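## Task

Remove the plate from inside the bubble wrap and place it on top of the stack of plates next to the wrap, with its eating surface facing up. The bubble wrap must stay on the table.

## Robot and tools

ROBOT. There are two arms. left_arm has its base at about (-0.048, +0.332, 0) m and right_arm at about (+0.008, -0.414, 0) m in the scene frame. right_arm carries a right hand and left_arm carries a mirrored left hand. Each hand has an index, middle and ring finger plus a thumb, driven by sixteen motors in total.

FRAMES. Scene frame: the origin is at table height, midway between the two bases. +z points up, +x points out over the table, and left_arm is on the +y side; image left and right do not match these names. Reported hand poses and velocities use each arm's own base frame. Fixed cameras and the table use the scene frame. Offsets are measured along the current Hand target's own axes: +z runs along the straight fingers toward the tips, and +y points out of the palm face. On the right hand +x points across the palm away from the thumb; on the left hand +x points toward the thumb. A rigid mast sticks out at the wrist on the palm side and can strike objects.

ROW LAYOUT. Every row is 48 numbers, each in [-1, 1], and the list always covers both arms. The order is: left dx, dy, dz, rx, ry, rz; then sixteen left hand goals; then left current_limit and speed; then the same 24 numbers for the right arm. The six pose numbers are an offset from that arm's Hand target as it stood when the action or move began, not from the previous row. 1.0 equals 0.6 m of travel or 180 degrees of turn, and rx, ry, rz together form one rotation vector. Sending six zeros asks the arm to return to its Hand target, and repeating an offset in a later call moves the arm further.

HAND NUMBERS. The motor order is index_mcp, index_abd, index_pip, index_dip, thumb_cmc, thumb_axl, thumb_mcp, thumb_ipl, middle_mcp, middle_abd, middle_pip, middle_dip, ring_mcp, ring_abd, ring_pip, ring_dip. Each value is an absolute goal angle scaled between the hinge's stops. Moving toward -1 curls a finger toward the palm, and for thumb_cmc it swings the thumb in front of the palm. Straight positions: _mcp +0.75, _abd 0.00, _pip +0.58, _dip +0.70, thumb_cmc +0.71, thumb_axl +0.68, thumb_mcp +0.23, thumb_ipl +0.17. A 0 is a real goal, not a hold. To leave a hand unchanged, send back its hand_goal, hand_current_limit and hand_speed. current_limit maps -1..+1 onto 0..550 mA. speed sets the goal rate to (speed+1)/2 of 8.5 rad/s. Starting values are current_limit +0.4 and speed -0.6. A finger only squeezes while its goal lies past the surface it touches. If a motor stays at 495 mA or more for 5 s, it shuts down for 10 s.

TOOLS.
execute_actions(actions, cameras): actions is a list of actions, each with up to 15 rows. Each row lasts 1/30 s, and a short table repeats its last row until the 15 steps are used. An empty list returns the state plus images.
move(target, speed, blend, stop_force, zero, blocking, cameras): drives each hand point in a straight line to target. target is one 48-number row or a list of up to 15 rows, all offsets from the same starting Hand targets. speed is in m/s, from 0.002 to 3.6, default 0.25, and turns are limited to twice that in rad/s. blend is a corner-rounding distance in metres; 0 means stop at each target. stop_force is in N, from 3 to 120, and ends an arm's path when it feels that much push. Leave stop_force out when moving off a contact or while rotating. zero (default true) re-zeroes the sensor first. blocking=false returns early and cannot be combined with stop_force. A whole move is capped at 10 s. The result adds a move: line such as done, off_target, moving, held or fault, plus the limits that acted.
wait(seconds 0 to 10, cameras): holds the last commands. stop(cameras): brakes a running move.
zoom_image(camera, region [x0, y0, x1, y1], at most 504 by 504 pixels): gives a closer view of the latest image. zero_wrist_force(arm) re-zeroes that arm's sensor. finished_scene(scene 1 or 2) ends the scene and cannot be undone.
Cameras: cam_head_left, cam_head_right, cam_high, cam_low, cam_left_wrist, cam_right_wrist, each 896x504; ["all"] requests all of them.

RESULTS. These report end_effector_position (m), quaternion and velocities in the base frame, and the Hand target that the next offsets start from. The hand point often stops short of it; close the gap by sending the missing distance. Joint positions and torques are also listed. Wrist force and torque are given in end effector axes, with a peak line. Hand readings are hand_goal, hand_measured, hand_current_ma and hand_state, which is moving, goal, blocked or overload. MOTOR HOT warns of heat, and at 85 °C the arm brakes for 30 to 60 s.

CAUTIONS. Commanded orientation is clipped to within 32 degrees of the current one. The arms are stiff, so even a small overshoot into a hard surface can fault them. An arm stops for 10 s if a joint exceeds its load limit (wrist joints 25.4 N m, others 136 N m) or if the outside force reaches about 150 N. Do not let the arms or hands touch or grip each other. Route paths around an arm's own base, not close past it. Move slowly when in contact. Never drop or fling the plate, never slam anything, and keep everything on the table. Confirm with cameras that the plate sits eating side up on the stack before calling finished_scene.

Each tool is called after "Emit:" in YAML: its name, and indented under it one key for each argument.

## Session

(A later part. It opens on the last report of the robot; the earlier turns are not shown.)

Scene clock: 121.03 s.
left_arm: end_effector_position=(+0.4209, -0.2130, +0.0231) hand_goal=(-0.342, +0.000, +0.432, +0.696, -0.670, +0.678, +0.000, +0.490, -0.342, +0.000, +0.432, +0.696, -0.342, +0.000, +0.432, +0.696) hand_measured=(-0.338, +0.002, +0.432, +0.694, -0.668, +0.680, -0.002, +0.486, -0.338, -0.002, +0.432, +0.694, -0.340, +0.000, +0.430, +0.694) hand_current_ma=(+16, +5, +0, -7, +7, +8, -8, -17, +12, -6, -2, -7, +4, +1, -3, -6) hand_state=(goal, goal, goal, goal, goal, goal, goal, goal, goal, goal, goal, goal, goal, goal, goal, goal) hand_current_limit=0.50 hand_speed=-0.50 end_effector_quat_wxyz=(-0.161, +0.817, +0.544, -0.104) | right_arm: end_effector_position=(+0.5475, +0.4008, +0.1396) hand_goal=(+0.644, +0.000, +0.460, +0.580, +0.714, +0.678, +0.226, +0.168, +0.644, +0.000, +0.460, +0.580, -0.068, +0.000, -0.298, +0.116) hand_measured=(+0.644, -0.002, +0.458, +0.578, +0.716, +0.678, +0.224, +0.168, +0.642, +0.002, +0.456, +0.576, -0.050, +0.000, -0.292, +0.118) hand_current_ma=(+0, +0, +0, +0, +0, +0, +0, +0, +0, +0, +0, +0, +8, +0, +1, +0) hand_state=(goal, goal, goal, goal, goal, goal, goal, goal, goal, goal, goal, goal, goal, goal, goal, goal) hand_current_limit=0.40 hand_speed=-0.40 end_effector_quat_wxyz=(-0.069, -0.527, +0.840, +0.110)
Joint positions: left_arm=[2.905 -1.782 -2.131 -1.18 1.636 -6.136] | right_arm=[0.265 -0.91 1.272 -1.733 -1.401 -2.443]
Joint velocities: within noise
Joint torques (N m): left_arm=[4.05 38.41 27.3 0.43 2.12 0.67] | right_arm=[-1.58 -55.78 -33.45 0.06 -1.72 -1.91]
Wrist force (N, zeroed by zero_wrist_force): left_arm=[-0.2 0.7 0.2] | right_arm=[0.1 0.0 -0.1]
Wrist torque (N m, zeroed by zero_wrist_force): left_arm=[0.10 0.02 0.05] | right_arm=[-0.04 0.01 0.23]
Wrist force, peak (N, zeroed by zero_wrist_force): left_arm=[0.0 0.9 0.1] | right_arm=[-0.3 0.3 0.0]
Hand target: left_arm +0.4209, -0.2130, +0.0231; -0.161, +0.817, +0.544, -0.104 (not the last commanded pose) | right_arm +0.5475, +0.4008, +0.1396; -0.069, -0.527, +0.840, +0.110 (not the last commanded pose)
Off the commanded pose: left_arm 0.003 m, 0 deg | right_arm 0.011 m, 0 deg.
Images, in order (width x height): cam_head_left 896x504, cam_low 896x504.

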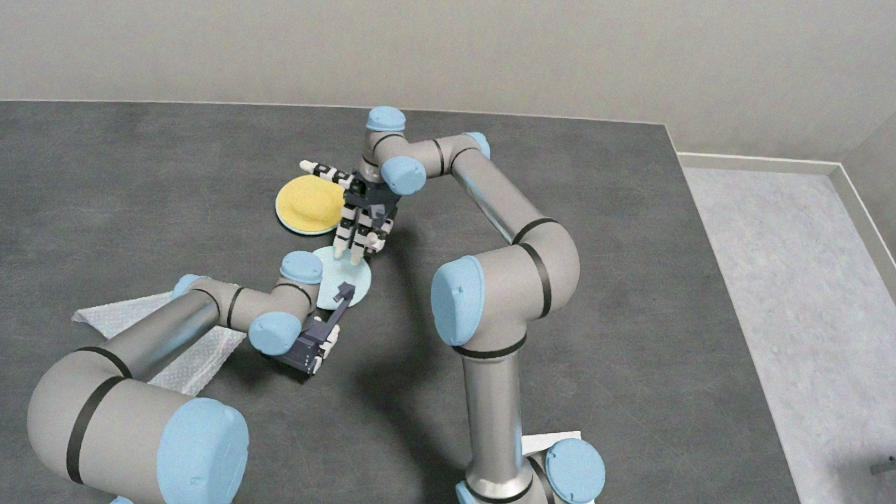

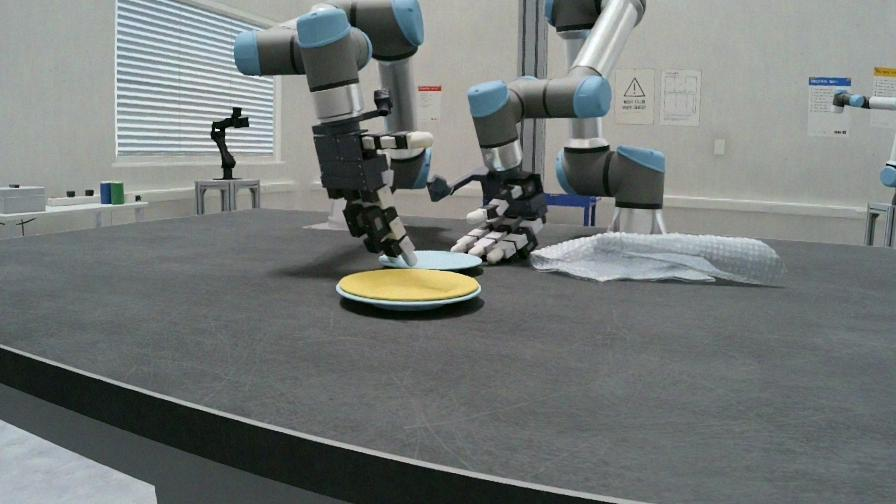

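Emit:
zoom_image:
  camera: "cam_low"
  region: [330, 160, 580, 300]

Emit:
zoom_image:
  camera: "cam_head_left"
  region: [250, 150, 430, 390]

Scaled by 2.016 from the camera's 896x504 image, which has a finer 1280x720 frame.

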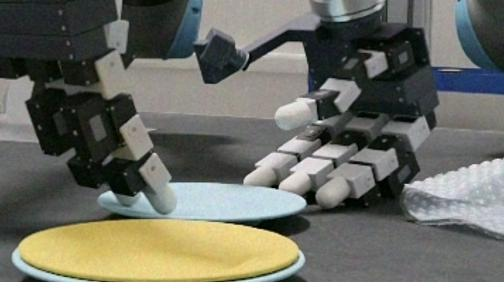

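Scaled by 2.100 from the camera's 896x504 image, which has a finer 1280x720 frame.

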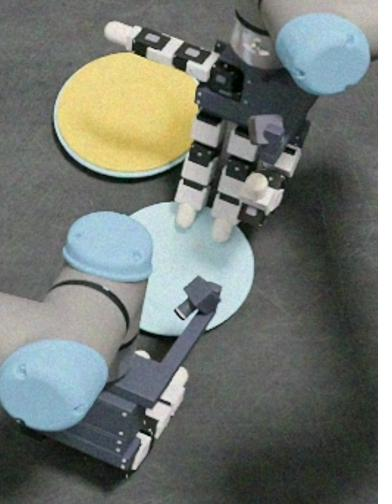

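Emit:
move:
  target: [0,0,0,0,0,0,-0.342,0,0.431,0.696,-0.671,0.678,0.0,0.49,-0.342,0,0.431,0.696,-0.342,0,0.431,0.696,0.5,-0.5,0,-0.00432,0.0161,0,0,0,0.644,0,0.460,0.580,0.714,0.678,0.226,0.168,0.644,0,0.460,0.580,-0.0685,0,-0.299,0.116,0.4,-0.4]
  speed: 0.04
  cameras: ["cam_head_left", "cam_low"]

Emit:
zoom_image:
  camera: "cam_low"
  region: [330, 160, 580, 300]

Emit:
zoom_image:
  camera: "cam_head_left"
  region: [250, 150, 430, 390]

Scene clock: 122.03 s.
left_arm: end_effector_position=(+0.4209, -0.2130, +0.0231) hand_goal=(-0.342, +0.000, +0.432, +0.696, -0.670, +0.678, +0.000, +0.490, -0.342, +0.000, +0.432, +0.696, -0.342, +0.000, +0.432, +0.696) hand_measured=(-0.338, +0.002, +0.432, +0.694, -0.668, +0.680, -0.002, +0.486, -0.338, -0.002, +0.432, +0.694, -0.340, +0.000, +0.430, +0.694) hand_current_ma=(+16, +5, +0, -7, +7, +8, -8, -17, +12, -6, -2, -7, +4, +1, -3, -6) hand_state=(goal, goal, goal, goal, goal, goal, goal, goal, goal, goal, goal, goal, goal, goal, goal, goal) hand_current_limit=0.50 hand_speed=-0.50 end_effector_quat_wxyz=(-0.161, +0.817, +0.544, -0.104) | right_arm: end_effector_position=(+0.5475, +0.4008, +0.1297) hand_goal=(+0.644, +0.000, +0.460, +0.580, +0.714, +0.678, +0.226, +0.168, +0.644, +0.000, +0.460, +0.580, -0.068, +0.000, -0.298, +0.116) hand_measured=(+0.600, -0.004, +0.436, +0.566, +0.716, +0.678, +0.224, +0.168, +0.598, +0.008, +0.420, +0.560, -0.050, +0.000, -0.292, +0.118) hand_current_ma=(-41, +0, -12, -4, +0, +0, +0, +0, -44, +1, -30, -9, +8, +0, +1, +0) hand_state=(blocked, goal, blocked, goal, goal, goal, goal, goal, blocked, goal, blocked, blocked, goal, goal, goal, goal) hand_current_limit=0.40 hand_speed=-0.40 end_effector_quat_wxyz=(-0.070, -0.527, +0.840, +0.110)
Joint positions: left_arm=[2.905 -1.782 -2.131 -1.18 1.636 -6.136] | right_arm=[0.265 -0.901 1.284 -1.754 -1.401 -2.443]
Joint torques (N m): left_arm=[-1.03 38.44 27.53 0.44 1.79 0.15] | right_arm=[1.75 -29.01 -6.45 -4.23 -1.63 -1.44]
Wrist force (N, zeroed by zero_wrist_force): left_arm=[0.0 0.5 0.4] | right_arm=[0.1 2.3 -9.1]
Wrist torque (N m, zeroed by zero_wrist_force): left_arm=[0.06 0.00 0.07] | right_arm=[0.20 0.05 0.22]
Wrist force, peak (N, zeroed by zero_wrist_force): left_arm=[-0.2 0.9 0.4] | right_arm=[-0.1 0.5 -11.1]
Hand target: left_arm +0.4209, -0.2130, +0.0231; -0.161, +0.817, +0.544, -0.104 | right_arm +0.5475, +0.4008, +0.1296; -0.069, -0.527, +0.840, +0.110
Off the commanded pose: left_arm 0.000 m, 0 deg | right_arm 0.000 m, 0 deg.
move: done
Images, in order (width x height): cam_head_left 896x504, cam_low 896x504.

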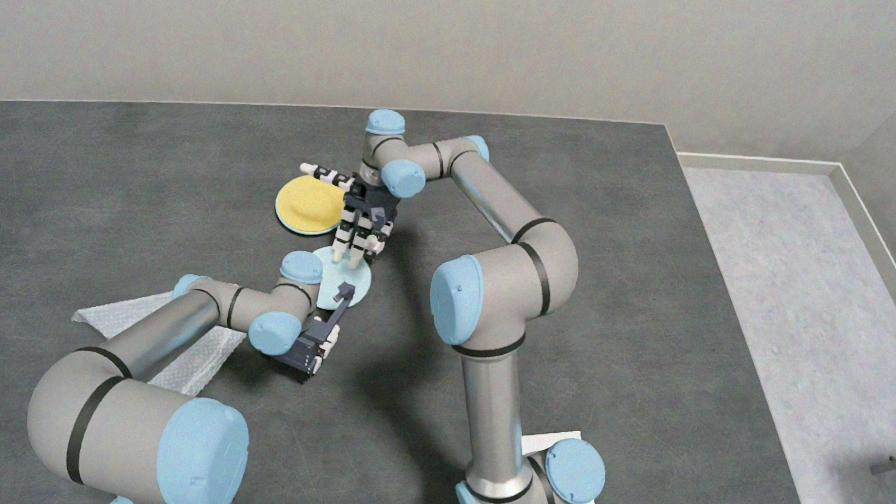

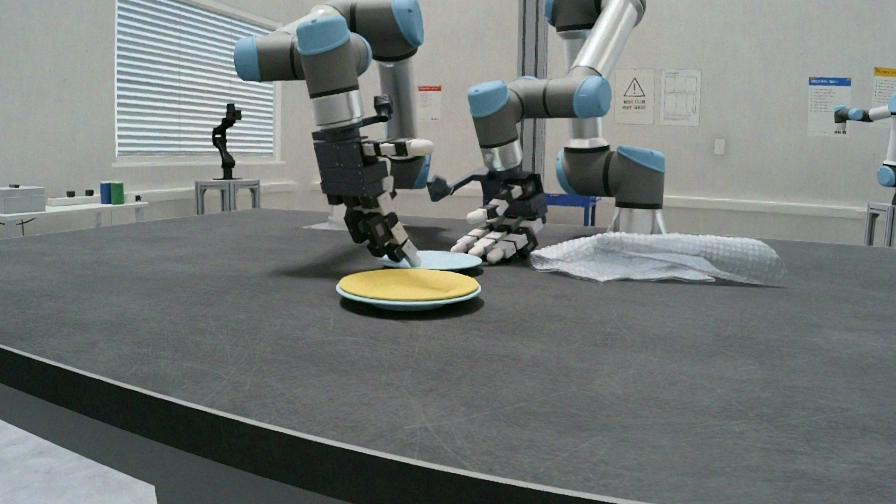

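Scaled by 2.016 from the camera's 896x504 image, which has a finer 1280x720 frame.

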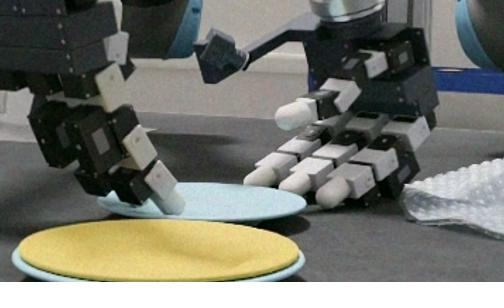

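Scaled by 2.100 from the camera's 896x504 image, which has a finer 1280x720 frame.

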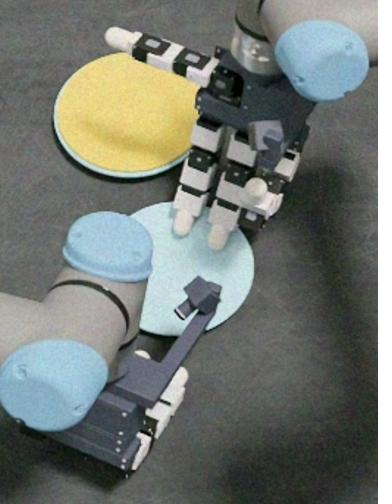

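Emit:
move:
  target:
    - [0,0,0,0,0,0,-0.342,0,0.431,0.696,-0.671,0.678,0.0,0.49,-0.342,0,0.431,0.696,-0.342,0,0.431,0.696,0.5,-0.5,0,0.0173,-0.0644,0,0,0,0.644,0,0.460,0.580,0.714,0.678,0.226,0.168,0.644,0,0.460,0.580,-0.0685,0,-0.299,0.116,0.4,-0.4]
    - [0,0,0,0,0,0,-0.342,0,0.431,0.696,-0.671,0.678,0.0,0.49,-0.342,0,0.431,0.696,-0.342,0,0.431,0.696,0.5,-0.5,0,0.0495,-0.0558,0,0,0,0.822,0,0.533,0.652,0.714,0.678,0.226,0.168,0.822,0,0.533,0.652,-0.0685,0,-0.299,0.116,0.8,-0.4]
  speed: 0.1
  cameras: ["cam_head_left", "cam_low"]

Emit:
zoom_image:
  camera: "cam_low"
  region: [330, 160, 580, 300]

Emit:
zoom_image:
  camera: "cam_head_left"
  region: [250, 150, 430, 390]

Scene clock: 124.43 s.
left_arm: end_effector_position=(+0.4209, -0.2130, +0.0231) hand_goal=(-0.342, +0.000, +0.432, +0.696, -0.670, +0.678, +0.000, +0.490, -0.342, +0.000, +0.432, +0.696, -0.342, +0.000, +0.432, +0.696) hand_measured=(-0.338, +0.002, +0.432, +0.694, -0.668, +0.680, -0.002, +0.486, -0.338, -0.002, +0.432, +0.694, -0.340, +0.000, +0.430, +0.694) hand_current_ma=(+16, +5, +0, -7, +7, +8, -8, -17, +12, -6, -2, -7, +4, +1, -3, -6) hand_state=(goal, goal, goal, goal, goal, goal, goal, goal, goal, goal, goal, goal, goal, goal, goal, goal) hand_current_limit=0.50 hand_speed=-0.50 end_effector_quat_wxyz=(-0.161, +0.817, +0.544, -0.104) | right_arm: end_effector_position=(+0.5295, +0.4095, +0.1697) hand_goal=(+0.822, +0.000, +0.534, +0.652, +0.714, +0.678, +0.226, +0.168, +0.822, +0.000, +0.534, +0.652, -0.068, +0.000, -0.298, +0.116) hand_measured=(+0.820, -0.002, +0.532, +0.650, +0.716, +0.678, +0.224, +0.168, +0.820, +0.002, +0.532, +0.650, -0.050, +0.000, -0.292, +0.118) hand_current_ma=(+0, +0, +0, +0, +0, +0, +0, +0, +0, +0, +0, +0, +8, +0, +1, +0) hand_state=(goal, goal, goal, goal, goal, goal, goal, goal, goal, goal, goal, goal, goal, goal, goal, goal) hand_current_limit=0.80 hand_speed=-0.40 end_effector_quat_wxyz=(-0.069, -0.527, +0.840, +0.110)
Joint positions: left_arm=[2.905 -1.782 -2.131 -1.18 1.636 -6.136] | right_arm=[0.284 -0.964 1.281 -1.692 -1.397 -2.425]
Joint torques (N m): left_arm=[-7.71 38.73 27.76 0.45 0.93 -1.2] | right_arm=[11.66 -53.7 -10 -3.97 2.12 1.35]
Wrist force (N, zeroed by zero_wrist_force): left_arm=[0.1 0.6 0.2] | right_arm=[-0.4 0.3 0.2]
Wrist torque (N m, zeroed by zero_wrist_force): left_arm=[0.09 -0.02 0.07] | right_arm=[-0.03 0.09 -0.02]
Wrist force, peak (N, zeroed by zero_wrist_force): left_arm=[0.0 0.9 0.7] | right_arm=[0.0 2.4 -9.6]
Hand target: left_arm +0.4209, -0.2130, +0.0231; -0.161, +0.817, +0.544, -0.104 | right_arm +0.5295, +0.4095, +0.1697; -0.069, -0.527, +0.840, +0.110
Off the commanded pose: left_arm 0.000 m, 0 deg | right_arm 0.000 m, 0 deg.
move: done
Images, in order (width x height): cam_head_left 896x504, cam_low 896x504.

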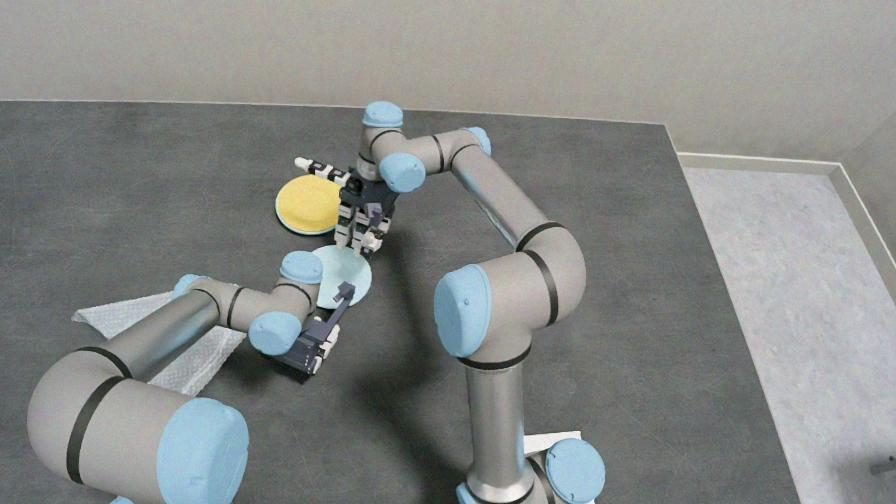

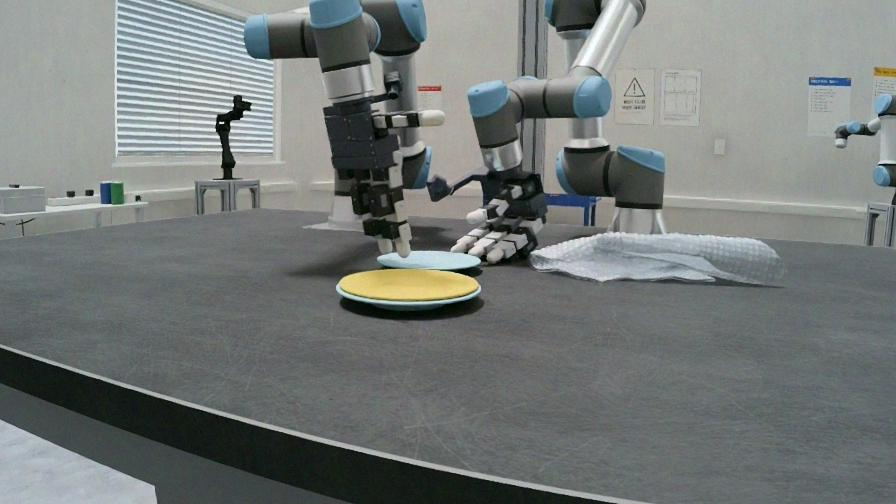

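Scaled by 2.016 from the camera's 896x504 image, which has a finer 1280x720 frame.

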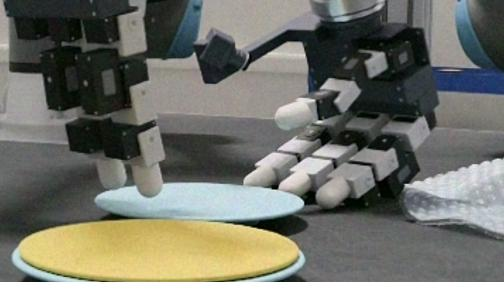

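Scaled by 2.100 from the camera's 896x504 image, which has a finer 1280x720 frame.

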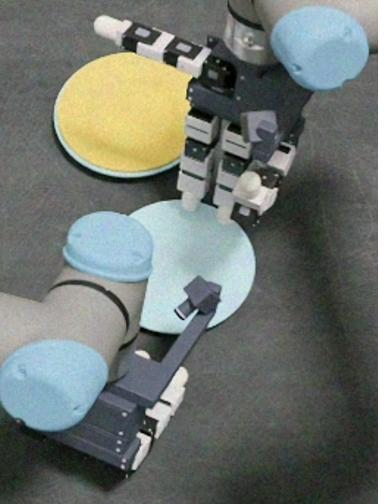

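Emit:
move:
  target: [0,0,0,0,0,0,-0.342,0,0.431,0.696,-0.671,0.678,0.0,0.49,-0.342,0,0.431,0.696,-0.342,0,0.431,0.696,0.5,-0.5,0,-0.01165,0.0435,0,0,0,0.822,0,0.533,0.652,0.714,0.678,0.226,0.168,0.822,0,0.533,0.652,-0.0685,0,-0.299,0.116,0.8,-0.4]
  speed: 0.03
  stop_force: 14
  cameras: ["cam_head_left", "cam_low"]

Emit:
zoom_image:
  camera: "cam_low"
  region: [330, 160, 580, 300]

Emit:
zoom_image:
  camera: "cam_head_left"
  region: [250, 150, 430, 390]

Scene clock: 126.60 s.
left_arm: end_effector_position=(+0.4209, -0.2130, +0.0231) hand_goal=(-0.342, +0.000, +0.432, +0.696, -0.670, +0.678, +0.000, +0.490, -0.342, +0.000, +0.432, +0.696, -0.342, +0.000, +0.432, +0.696) hand_measured=(-0.338, +0.002, +0.432, +0.694, -0.668, +0.680, -0.002, +0.486, -0.338, -0.002, +0.432, +0.694, -0.340, +0.000, +0.430, +0.694) hand_current_ma=(+16, +5, +0, -7, +7, +8, -8, -17, +12, -6, -2, -7, +4, +1, -3, -6) hand_state=(goal, goal, goal, goal, goal, goal, goal, goal, goal, goal, goal, goal, goal, goal, goal, goal) hand_current_limit=0.50 hand_speed=-0.50 end_effector_quat_wxyz=(-0.161, +0.817, +0.544, -0.104) | right_arm: end_effector_position=(+0.5294, +0.4095, +0.1486) hand_goal=(+0.822, +0.000, +0.534, +0.652, +0.714, +0.678, +0.226, +0.168, +0.822, +0.000, +0.534, +0.652, -0.068, +0.000, -0.298, +0.116) hand_measured=(+0.828, -0.002, +0.532, +0.650, +0.716, +0.678, +0.224, +0.168, +0.828, +0.000, +0.532, +0.650, -0.050, +0.000, -0.292, +0.118) hand_current_ma=(+1, +0, +0, +0, +0, +0, +0, +0, +1, +0, +0, +0, +8, +0, +1, +0) hand_state=(goal, goal, goal, goal, goal, goal, goal, goal, goal, goal, goal, goal, goal, goal, goal, goal) hand_current_limit=0.80 hand_speed=-0.40 end_effector_quat_wxyz=(-0.070, -0.527, +0.840, +0.110)
Joint positions: left_arm=[2.905 -1.782 -2.131 -1.18 1.636 -6.136] | right_arm=[0.284 -0.946 1.31 -1.738 -1.397 -2.425]
Joint torques (N m): left_arm=[-7.02 38.83 27.19 0.43 0.24 -1.46] | right_arm=[8.76 -50.27 -30.58 0.59 -0.59 -0.28]
Wrist force (N, zeroed by zero_wrist_force): left_arm=[-0.1 0.7 0.2] | right_arm=[-0.1 0.0 -6.5]
Wrist torque (N m, zeroed by zero_wrist_force): left_arm=[0.11 0.00 0.06] | right_arm=[0.47 0.05 0.00]
Wrist force, peak (N, zeroed by zero_wrist_force): left_arm=[-0.4 0.9 0.2] | right_arm=[0.4 1.5 -32.4]
Hand target: left_arm +0.4209, -0.2130, +0.0231; -0.161, +0.817, +0.544, -0.104 | right_arm +0.5294, +0.4095, +0.1486; -0.070, -0.527, +0.840, +0.110 (not the last commanded pose)
Off the commanded pose: left_arm 0.000 m, 0 deg | right_arm 0.006 m, 0 deg.
move: contact (right_arm)
Images, in order (width x height): cam_head_left 896x504, cam_low 896x504.

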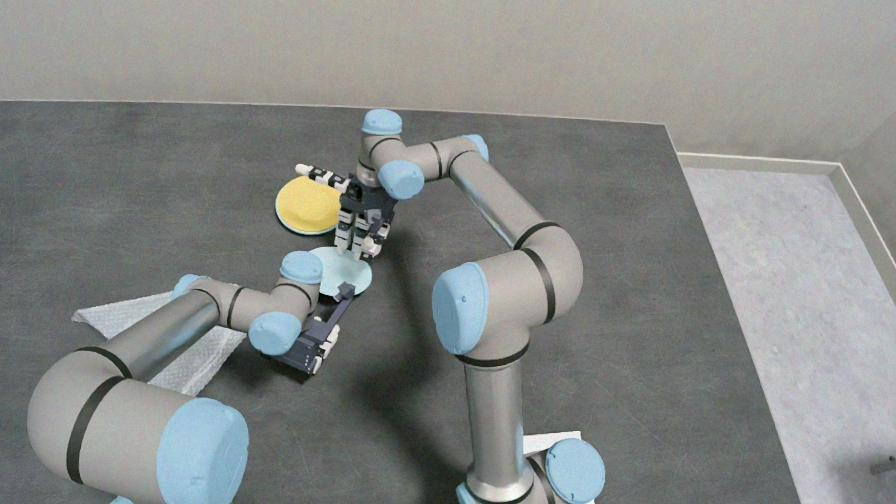

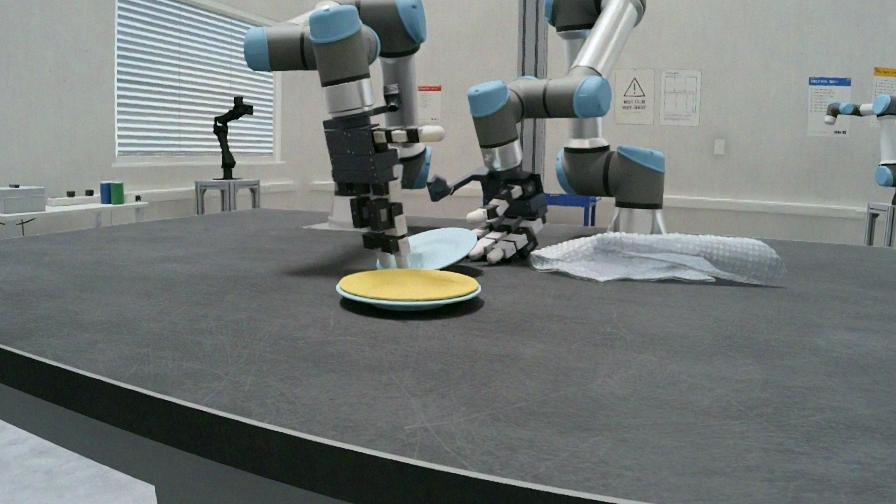

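Scaled by 2.016 from the camera's 896x504 image, which has a finer 1280x720 frame.

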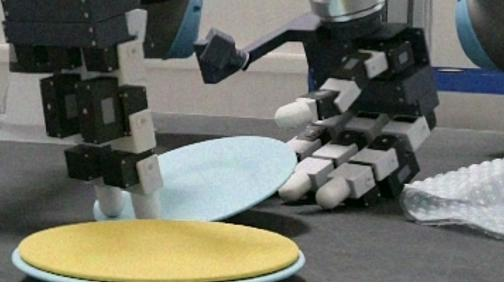

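Scaled by 2.100 from the camera's 896x504 image, which has a finer 1280x720 frame.

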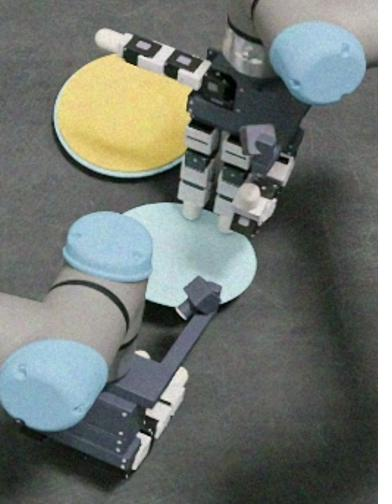

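Emit:
move:
  target: [0,-0.0019,-0.0046,0,0,0,-0.342,0,0.431,0.696,-0.671,0.678,0.0,0.49,-0.342,0,0.431,0.696,-0.342,0,0.431,0.696,0.5,-0.5,0,0,0,0,0,0,0.822,0,0.533,0.652,0.714,0.678,0.226,0.168,0.822,0,0.533,0.652,0.96,0,0.139,0.261,0.8,-0.4]
  speed: 0.05
  cameras: []

Emit:
move:
  target: [0,0.0618,-0.025,0,0,0,-0.342,0,0.431,0.696,-0.671,0.678,0.0,0.49,-0.342,0,0.431,0.696,-0.342,0,0.431,0.696,0.5,-0.5,0,0,0,0,0,0,0.822,0,0.533,0.652,0.714,0.678,0.226,0.168,0.822,0,0.533,0.652,0.96,0,0.139,0.261,0.8,-0.4]
  speed: 0.05
  stop_force: 6
  cameras: ["cam_head_left", "cam_low", "cam_left_wrist"]

Emit:
zoom_image:
  camera: "cam_low"
  region: [330, 160, 580, 300]

Emit:
zoom_image:
  camera: "cam_head_left"
  region: [250, 150, 430, 390]

Scene clock: 129.07 s.
left_arm: end_effector_position=(+0.4208, -0.2130, +0.0260) hand_goal=(-0.342, +0.000, +0.432, +0.696, -0.670, +0.678, +0.000, +0.490, -0.342, +0.000, +0.432, +0.696, -0.342, +0.000, +0.432, +0.696) hand_measured=(-0.338, +0.002, +0.432, +0.694, -0.668, +0.680, -0.002, +0.486, -0.338, -0.002, +0.432, +0.694, -0.336, +0.000, +0.432, +0.694) hand_current_ma=(+16, +5, +0, -7, +7, +8, -8, -17, +16, -6, -1, -7, +17, +1, -1, -6) hand_state=(goal, goal, goal, goal, goal, goal, goal, goal, goal, goal, goal, goal, goal, goal, goal, goal) hand_current_limit=0.50 hand_speed=-0.50 end_effector_quat_wxyz=(-0.161, +0.817, +0.544, -0.104) | right_arm: end_effector_position=(+0.5294, +0.4095, +0.1486) hand_goal=(+0.822, +0.000, +0.534, +0.652, +0.714, +0.678, +0.226, +0.168, +0.822, +0.000, +0.534, +0.652, +0.960, +0.000, +0.140, +0.262) hand_measured=(+0.828, -0.002, +0.532, +0.650, +0.716, +0.678, +0.224, +0.168, +0.828, +0.000, +0.532, +0.650, +0.958, +0.000, +0.140, +0.260) hand_current_ma=(+1, +0, +0, +0, +0, +0, +0, +0, +1, +0, +0, +0, +0, +0, +0, +0) hand_state=(goal, goal, goal, goal, goal, goal, goal, goal, goal, goal, goal, goal, goal, goal, goal, goal) hand_current_limit=0.80 hand_speed=-0.40 end_effector_quat_wxyz=(-0.070, -0.527, +0.840, +0.110)
Joint positions: left_arm=[2.905 -1.776 -2.128 -1.188 1.636 -6.136] | right_arm=[0.284 -0.946 1.31 -1.738 -1.397 -2.425]
Joint torques (N m): left_arm=[-8.38 38.26 27.69 0.48 -0.86 -1.6] | right_arm=[8.49 -48.86 -28.98 -0.96 -0.69 -0.42]
Wrist force (N, zeroed by zero_wrist_force): left_arm=[-0.1 0.9 0.4] | right_arm=[-0.1 0.1 -6.4]
Wrist torque (N m, zeroed by zero_wrist_force): left_arm=[0.14 0.02 0.04] | right_arm=[0.41 0.05 0.00]
Wrist force, peak (N, zeroed by zero_wrist_force): left_arm=[0.1 0.9 0.8] | right_arm=[-0.3 0.2 -7.0]
Hand target: left_arm +0.4208, -0.2130, +0.0261; -0.161, +0.817, +0.544, -0.104 | right_arm +0.5294, +0.4095, +0.1486; -0.070, -0.527, +0.840, +0.110
Off the commanded pose: left_arm 0.000 m, 0 deg | right_arm 0.000 m, 0 deg.
move: done
No camera images: "cameras" was empty.

Scene clock: 130.87 s.
left_arm: end_effector_position=(+0.4577, -0.2285, +0.0260) hand_goal=(-0.342, +0.000, +0.432, +0.696, -0.670, +0.678, +0.000, +0.490, -0.342, +0.000, +0.432, +0.696, -0.342, +0.000, +0.432, +0.696) hand_measured=(-0.336, +0.002, +0.432, +0.694, -0.668, +0.680, -0.002, +0.486, -0.338, -0.002, +0.432, +0.694, -0.336, +0.000, +0.432, +0.694) hand_current_ma=(+17, +5, +0, -7, +7, +8, -8, -17, +17, -6, -1, -7, +18, +1, -1, -6) hand_state=(goal, goal, goal, goal, goal, goal, goal, goal, goal, goal, goal, goal, goal, goal, goal, goal) hand_current_limit=0.50 hand_speed=-0.50 end_effector_quat_wxyz=(-0.161, +0.817, +0.544, -0.104) | right_arm: end_effector_position=(+0.5294, +0.4095, +0.1486) hand_goal=(+0.822, +0.000, +0.534, +0.652, +0.714, +0.678, +0.226, +0.168, +0.822, +0.000, +0.534, +0.652, +0.960, +0.000, +0.140, +0.262) hand_measured=(+0.828, -0.002, +0.532, +0.650, +0.716, +0.678, +0.224, +0.168, +0.828, +0.000, +0.532, +0.650, +0.958, +0.000, +0.140, +0.260) hand_current_ma=(+1, +0, +0, +0, +0, +0, +0, +0, +1, +0, +0, +0, +0, +0, +0, +0) hand_state=(goal, goal, goal, goal, goal, goal, goal, goal, goal, goal, goal, goal, goal, goal, goal, goal) hand_current_limit=0.80 hand_speed=-0.40 end_effector_quat_wxyz=(-0.070, -0.527, +0.840, +0.110)
Joint positions: left_arm=[2.892 -1.857 -2.018 -1.218 1.631 -6.148] | right_arm=[0.284 -0.946 1.31 -1.738 -1.397 -2.425]
Joint torques (N m): left_arm=[-13.65 16.75 28.02 0.43 -2.43 -1.8] | right_arm=[8.89 -47.54 -30 -1.76 -0.57 -0.44]
Wrist force (N, zeroed by zero_wrist_force): left_arm=[0.0 1.0 0.8] | right_arm=[-0.2 0.2 -5.7]
Wrist torque (N m, zeroed by zero_wrist_force): left_arm=[0.12 0.02 0.09] | right_arm=[0.42 0.05 0.00]
Wrist force, peak (N, zeroed by zero_wrist_force): left_arm=[-0.4 1.1 1.0] | right_arm=[0.2 0.2 -6.8]
Hand target: left_arm +0.4577, -0.2285, +0.0260; -0.161, +0.817, +0.544, -0.104 | right_arm +0.5294, +0.4095, +0.1486; -0.070, -0.527, +0.840, +0.110
Off the commanded pose: left_arm 0.000 m, 0 deg | right_arm 0.000 m, 0 deg.
move: done
camera_calibration:
cam_left_wrist: T_world_to_cam=[[-0.837379, -0.509289, 0.198547, 0.230567], [-0.076487, 0.468821, 0.879975, 0.0714707], [-0.541244, 0.721687, -0.431535, 0.551893], [0, 0, 0, 1]] pos_world=[0.497247, -0.314376, 0.12949]
Images, in order (width x height): cam_head_left 896x504, cam_low 896x504, cam_left_wrist 896x504.

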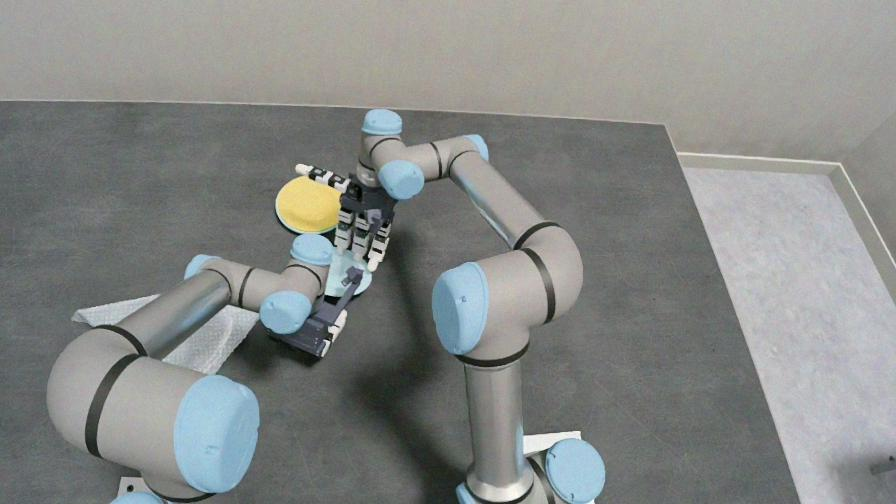

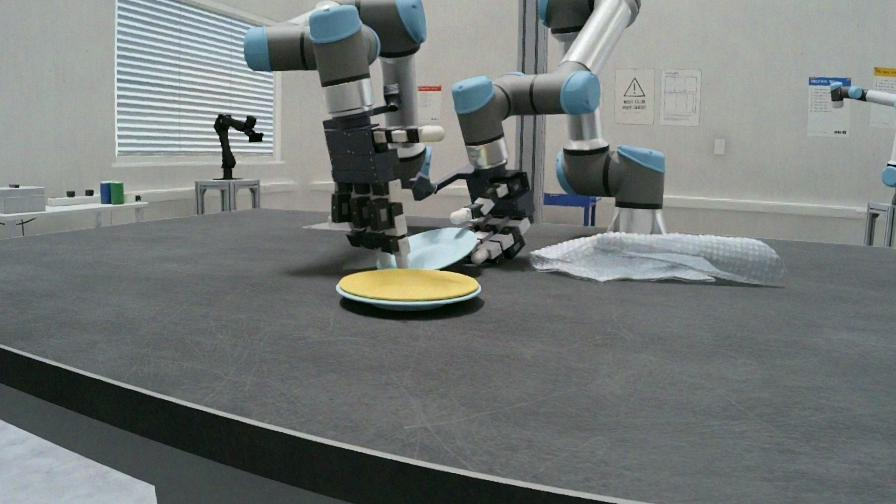

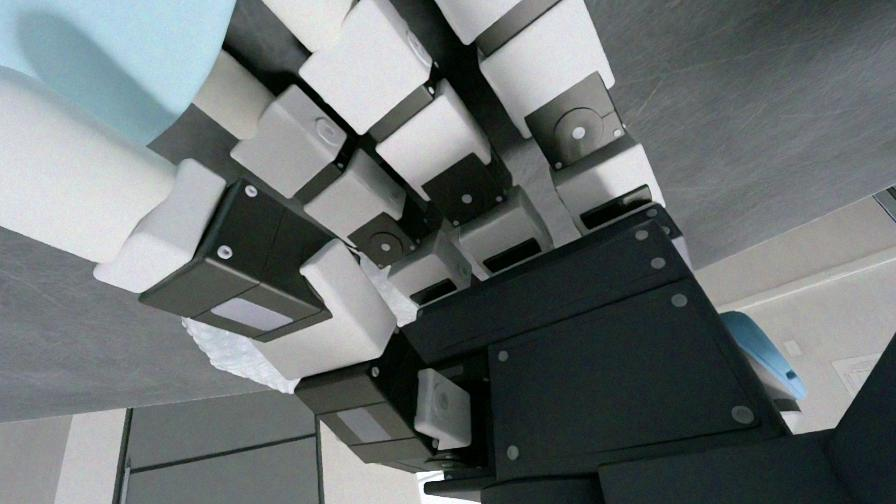

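Scaled by 2.016 from the camera's 896x504 image, which has a finer 1280x720 frame.

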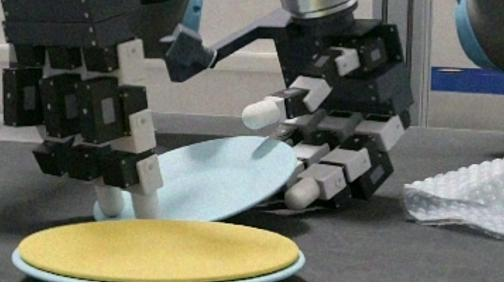

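Scaled by 2.100 from the camera's 896x504 image, which has a finer 1280x720 frame.

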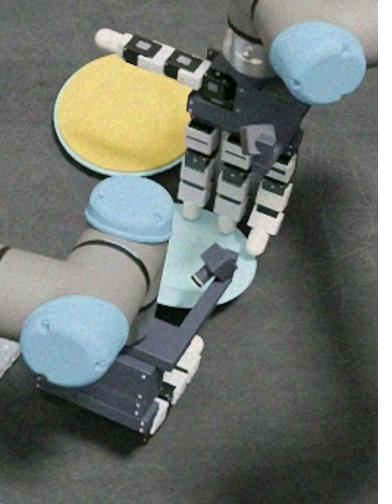

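Emit:
move:
  target: [0,0,0,0,0,0,-0.342,0,0.431,0.696,-0.671,0.678,0.0,0.49,-0.342,0,0.431,0.696,-0.342,0,0.431,0.696,0.5,-0.5,0,0,0,0,0,0,0.822,0,0.533,0.652,0.714,0.678,0.226,0.168,0.822,0,0.533,0.652,0.96,0,0.431,0.333,0.8,-0.4]
  speed: 0.05
  cameras: []

Emit:
move:
  target: [0,0.0618,-0.025,0,0,0,-0.342,0,0.431,0.696,-0.671,0.678,0.0,0.49,-0.342,0,0.431,0.696,-0.342,0,0.431,0.696,0.5,-0.5,0,0,0,0,0,0,0.822,0,0.533,0.652,0.714,0.678,0.226,0.168,0.822,0,0.533,0.652,0.96,0,0.431,0.333,0.8,-0.4]
  speed: 0.05
  stop_force: 6
  cameras: ["cam_head_left", "cam_low", "cam_left_wrist"]

Emit:
zoom_image:
  camera: "cam_low"
  region: [330, 160, 580, 300]

Emit:
zoom_image:
  camera: "cam_head_left"
  region: [250, 150, 430, 390]

Scene clock: 131.70 s.
left_arm: end_effector_position=(+0.4577, -0.2285, +0.0260) hand_goal=(-0.342, +0.000, +0.432, +0.696, -0.670, +0.678, +0.000, +0.490, -0.342, +0.000, +0.432, +0.696, -0.342, +0.000, +0.432, +0.696) hand_measured=(-0.336, +0.002, +0.432, +0.694, -0.668, +0.680, -0.002, +0.486, -0.338, -0.002, +0.432, +0.694, -0.336, +0.000, +0.432, +0.694) hand_current_ma=(+17, +5, +0, -7, +7, +8, -8, -17, +17, -6, -1, -7, +18, +1, -1, -6) hand_state=(goal, goal, goal, goal, goal, goal, goal, goal, goal, goal, goal, goal, goal, goal, goal, goal) hand_current_limit=0.50 hand_speed=-0.50 end_effector_quat_wxyz=(-0.161, +0.817, +0.544, -0.104) | right_arm: end_effector_position=(+0.5294, +0.4095, +0.1486) hand_goal=(+0.822, +0.000, +0.534, +0.652, +0.714, +0.678, +0.226, +0.168, +0.822, +0.000, +0.534, +0.652, +0.960, +0.000, +0.432, +0.334) hand_measured=(+0.828, -0.002, +0.532, +0.650, +0.716, +0.678, +0.224, +0.168, +0.828, +0.000, +0.532, +0.650, +0.958, +0.000, +0.430, +0.332) hand_current_ma=(+1, +0, +0, +0, +0, +0, +0, +0, +1, +0, +0, +0, +0, +0, +0, +0) hand_state=(goal, goal, goal, goal, goal, goal, goal, goal, goal, goal, goal, goal, goal, goal, goal, goal) hand_current_limit=0.80 hand_speed=-0.40 end_effector_quat_wxyz=(-0.070, -0.527, +0.840, +0.110)
Joint positions: left_arm=[2.892 -1.857 -2.018 -1.218 1.631 -6.148] | right_arm=[0.284 -0.946 1.31 -1.738 -1.397 -2.425]
Joint torques (N m): left_arm=[-14.32 17.11 28.58 0.45 -2.39 -1.81] | right_arm=[9.7 -47.18 -28.91 -2.23 -0.55 -0.58]
Wrist force (N, zeroed by zero_wrist_force): left_arm=[-0.2 0.8 0.7] | right_arm=[0.0 0.1 -6.5]
Wrist torque (N m, zeroed by zero_wrist_force): left_arm=[0.11 0.05 0.06] | right_arm=[0.41 0.04 0.00]
Wrist force, peak (N, zeroed by zero_wrist_force): left_arm=[-0.2 1.0 1.0] | right_arm=[-0.1 -0.1 -6.8]
Hand target: left_arm +0.4577, -0.2285, +0.0260; -0.161, +0.817, +0.544, -0.104 | right_arm +0.5294, +0.4095, +0.1486; -0.070, -0.527, +0.840, +0.110
Off the commanded pose: left_arm 0.000 m, 0 deg | right_arm 0.000 m, 0 deg.
move: done
No camera images: "cameras" was empty.

Scene clock: 133.50 s.
left_arm: end_effector_position=(+0.4946, -0.2440, +0.0260) hand_goal=(-0.342, +0.000, +0.432, +0.696, -0.670, +0.678, +0.000, +0.490, -0.342, +0.000, +0.432, +0.696, -0.342, +0.000, +0.432, +0.696) hand_measured=(-0.336, +0.002, +0.432, +0.694, -0.668, +0.680, -0.002, +0.486, -0.336, -0.002, +0.432, +0.694, -0.336, +0.000, +0.432, +0.694) hand_current_ma=(+17, +5, +0, -7, +7, +8, -8, -17, +17, -6, -1, -7, +18, +1, -1, -6) hand_state=(goal, goal, goal, goal, goal, goal, goal, goal, goal, goal, goal, goal, goal, goal, goal, goal) hand_current_limit=0.50 hand_speed=-0.50 end_effector_quat_wxyz=(-0.161, +0.817, +0.544, -0.104) | right_arm: end_effector_position=(+0.5294, +0.4095, +0.1486) hand_goal=(+0.822, +0.000, +0.534, +0.652, +0.714, +0.678, +0.226, +0.168, +0.822, +0.000, +0.534, +0.652, +0.960, +0.000, +0.432, +0.334) hand_measured=(+0.828, -0.002, +0.532, +0.650, +0.716, +0.678, +0.224, +0.168, +0.828, +0.000, +0.532, +0.650, +0.958, +0.000, +0.430, +0.332) hand_current_ma=(+1, +0, +0, +0, +0, +0, +0, +0, +1, +0, +0, +0, +0, +0, +0, +0) hand_state=(goal, goal, goal, goal, goal, goal, goal, goal, goal, goal, goal, goal, goal, goal, goal, goal) hand_current_limit=0.80 hand_speed=-0.40 end_effector_quat_wxyz=(-0.070, -0.527, +0.840, +0.110)
Joint positions: left_arm=[2.881 -1.936 -1.903 -1.255 1.627 -6.158] | right_arm=[0.284 -0.946 1.31 -1.738 -1.397 -2.425]
Joint torques (N m): left_arm=[-14.13 20.5 28.44 0.44 -2.35 -1.81] | right_arm=[9.84 -46.08 -27.85 -2.76 -0.58 -0.59]
Wrist force (N, zeroed by zero_wrist_force): left_arm=[-0.1 0.8 0.6] | right_arm=[0.1 0.0 -6.9]
Wrist torque (N m, zeroed by zero_wrist_force): left_arm=[0.12 0.02 0.07] | right_arm=[0.42 0.03 0.00]
Wrist force, peak (N, zeroed by zero_wrist_force): left_arm=[-0.3 1.4 0.8] | right_arm=[0.0 0.2 -6.9]
Hand target: left_arm +0.4946, -0.2440, +0.0260; -0.161, +0.817, +0.544, -0.104 | right_arm +0.5294, +0.4095, +0.1486; -0.070, -0.527, +0.840, +0.110
Off the commanded pose: left_arm 0.000 m, 0 deg | right_arm 0.000 m, 0 deg.
move: done
camera_calibration:
cam_left_wrist: T_world_to_cam=[[-0.837379, -0.509289, 0.198547, 0.253508], [-0.076487, 0.468821, 0.879975, 0.0816402], [-0.541244, 0.721687, -0.431535, 0.582953], [0, 0, 0, 1]] pos_world=[0.534047, -0.329876, 0.12939]
Images, in order (width x height): cam_head_left 896x504, cam_low 896x504, cam_left_wrist 896x504.

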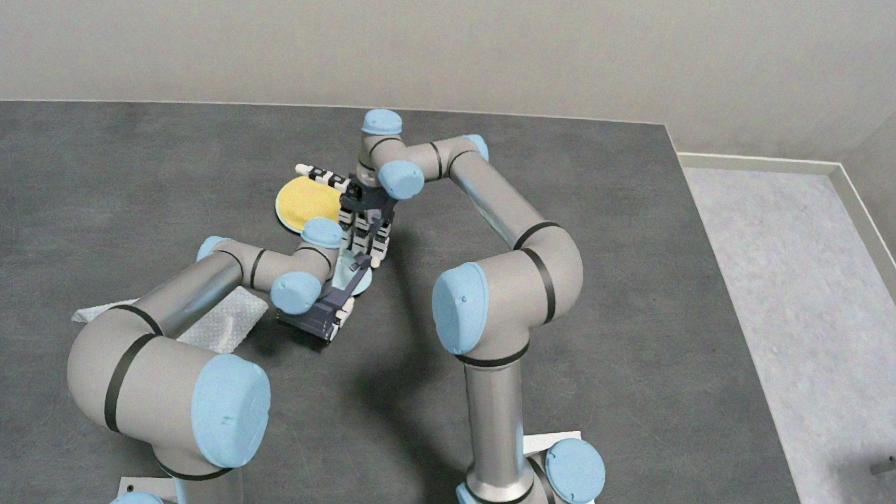

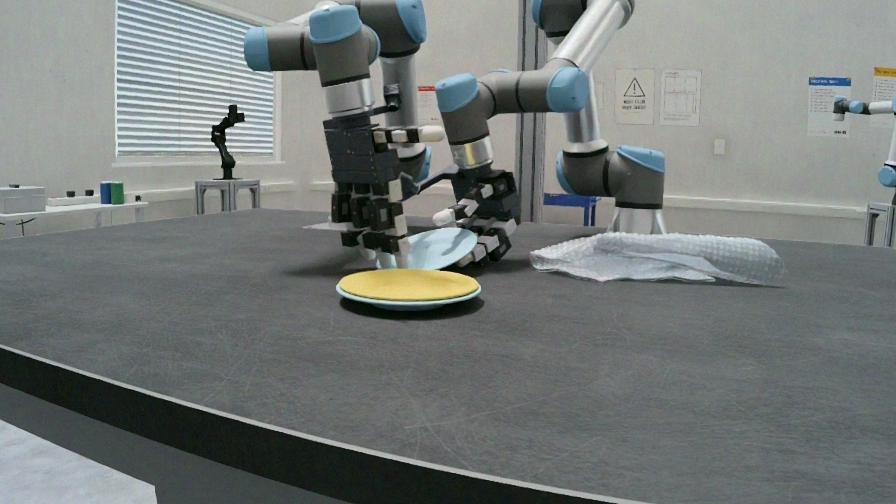

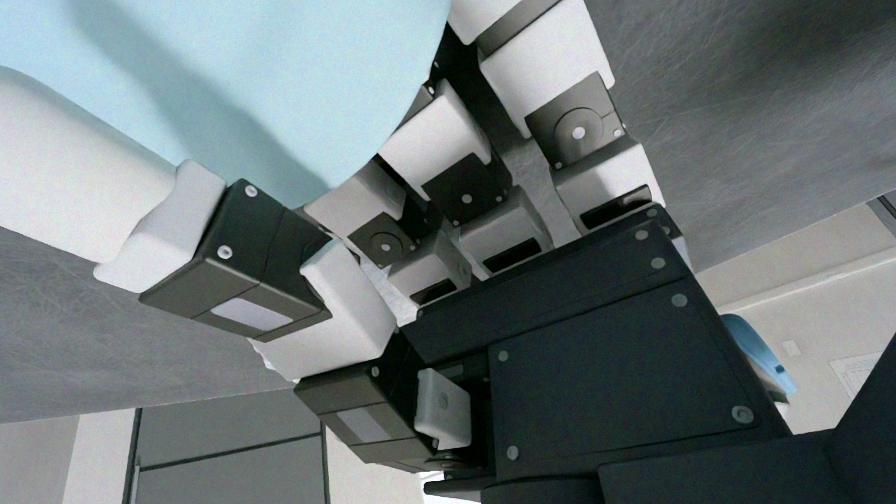

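Scaled by 2.016 from the camera's 896x504 image, which has a finer 1280x720 frame.

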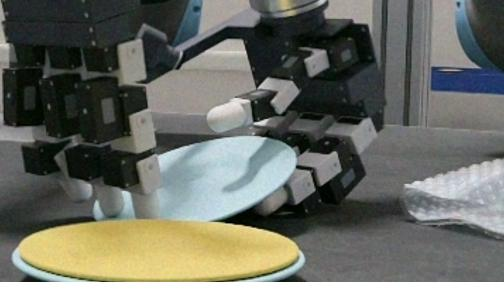

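Scaled by 2.100 from the camera's 896x504 image, which has a finer 1280x720 frame.

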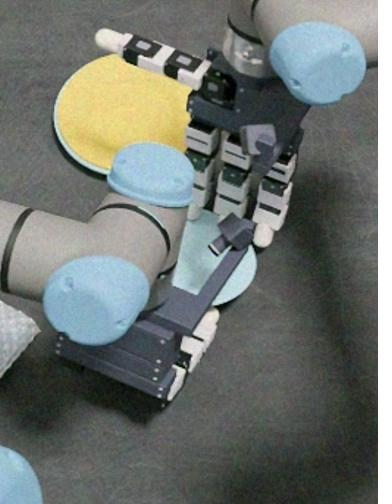

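Emit:
move:
  target: [0,0.0201,-0.0081,0,0,0,-0.342,0,0.431,0.696,-0.671,0.678,0.0,0.49,-0.342,0,0.431,0.696,-0.342,0,0.431,0.696,0.5,-0.5,0,0,0,0,0,0,0.822,0,0.533,0.652,0.714,0.678,0.226,0.168,0.822,0,0.533,0.652,0.96,0,0.431,0.333,0.8,-0.4]
  speed: 0.03
  stop_force: 6
  cameras: ["cam_low", "cam_left_wrist"]

Emit:
zoom_image:
  camera: "cam_low"
  region: [330, 160, 580, 300]

Scene clock: 135.50 s.
left_arm: end_effector_position=(+0.5066, -0.2490, +0.0260) hand_goal=(-0.342, +0.000, +0.432, +0.696, -0.670, +0.678, +0.000, +0.490, -0.342, +0.000, +0.432, +0.696, -0.342, +0.000, +0.432, +0.696) hand_measured=(-0.336, +0.002, +0.432, +0.694, -0.668, +0.680, -0.002, +0.486, -0.336, -0.002, +0.432, +0.694, -0.336, +0.000, +0.432, +0.694) hand_current_ma=(+17, +5, +0, -7, +7, +8, -8, -17, +17, -6, -1, -7, +18, +1, -1, -6) hand_state=(goal, goal, goal, goal, goal, goal, goal, goal, goal, goal, goal, goal, goal, goal, goal, goal) hand_current_limit=0.50 hand_speed=-0.50 end_effector_quat_wxyz=(-0.161, +0.817, +0.544, -0.104) | right_arm: end_effector_position=(+0.5294, +0.4095, +0.1486) hand_goal=(+0.822, +0.000, +0.534, +0.652, +0.714, +0.678, +0.226, +0.168, +0.822, +0.000, +0.534, +0.652, +0.960, +0.000, +0.432, +0.334) hand_measured=(+0.828, -0.002, +0.532, +0.650, +0.716, +0.678, +0.224, +0.168, +0.828, +0.000, +0.532, +0.650, +0.958, +0.000, +0.430, +0.332) hand_current_ma=(+1, +0, +0, +0, +0, +0, +0, +0, +1, +0, +0, +0, +0, +0, +0, +0) hand_state=(goal, goal, goal, goal, goal, goal, goal, goal, goal, goal, goal, goal, goal, goal, goal, goal) hand_current_limit=0.80 hand_speed=-0.40 end_effector_quat_wxyz=(-0.070, -0.527, +0.840, +0.110)
Joint positions: left_arm=[2.878 -1.961 -1.864 -1.268 1.626 -6.161] | right_arm=[0.284 -0.946 1.31 -1.738 -1.397 -2.425]
Joint torques (N m): left_arm=[-13.57 21.87 28.63 0.5 -2.25 -1.92] | right_arm=[9.6 -44.26 -28.97 -2.75 -0.52 -0.6]
Wrist force (N, zeroed by zero_wrist_force): left_arm=[0.0 1.0 0.7] | right_arm=[-0.1 0.1 -6.1]
Wrist torque (N m, zeroed by zero_wrist_force): left_arm=[0.14 0.02 0.06] | right_arm=[0.42 0.04 0.01]
Wrist force, peak (N, zeroed by zero_wrist_force): left_arm=[0.0 1.3 0.8] | right_arm=[-0.1 0.2 -6.9]
Hand target: left_arm +0.5066, -0.2490, +0.0260; -0.161, +0.817, +0.544, -0.104 | right_arm +0.5294, +0.4095, +0.1486; -0.070, -0.527, +0.840, +0.110
Off the commanded pose: left_arm 0.000 m, 0 deg | right_arm 0.000 m, 0 deg.
move: done
camera_calibration:
cam_left_wrist: T_world_to_cam=[[-0.837379, -0.509289, 0.198547, 0.26101], [-0.076487, 0.468821, 0.879975, 0.0849021], [-0.541244, 0.721687, -0.431535, 0.593057], [0, 0, 0, 1]] pos_world=[0.546047, -0.334876, 0.12939]
Images, in order (width x height): cam_low 896x504, cam_left_wrist 896x504.

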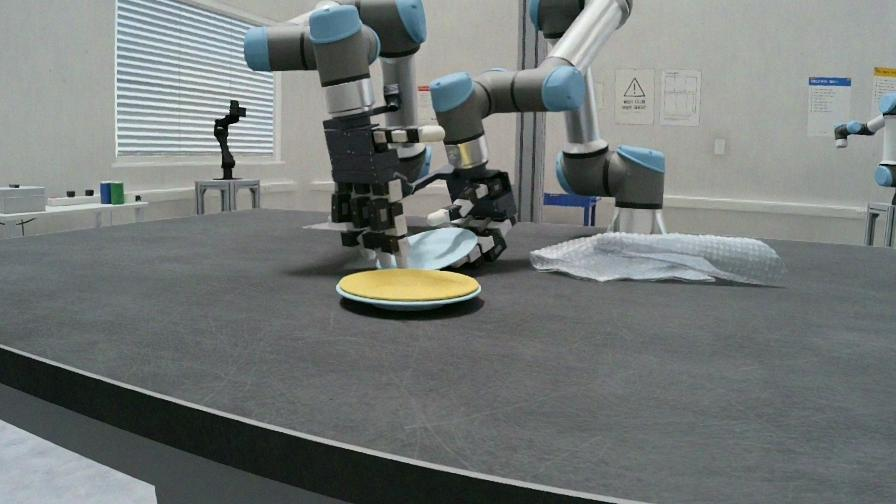

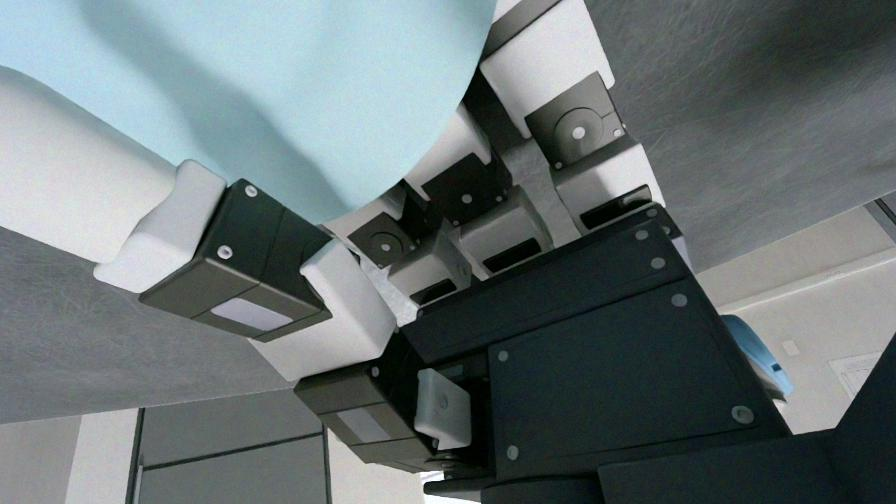

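Scaled by 2.016 from the camera's 896x504 image, which has a finer 1280x720 frame.

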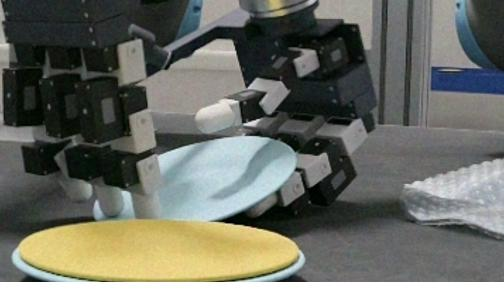

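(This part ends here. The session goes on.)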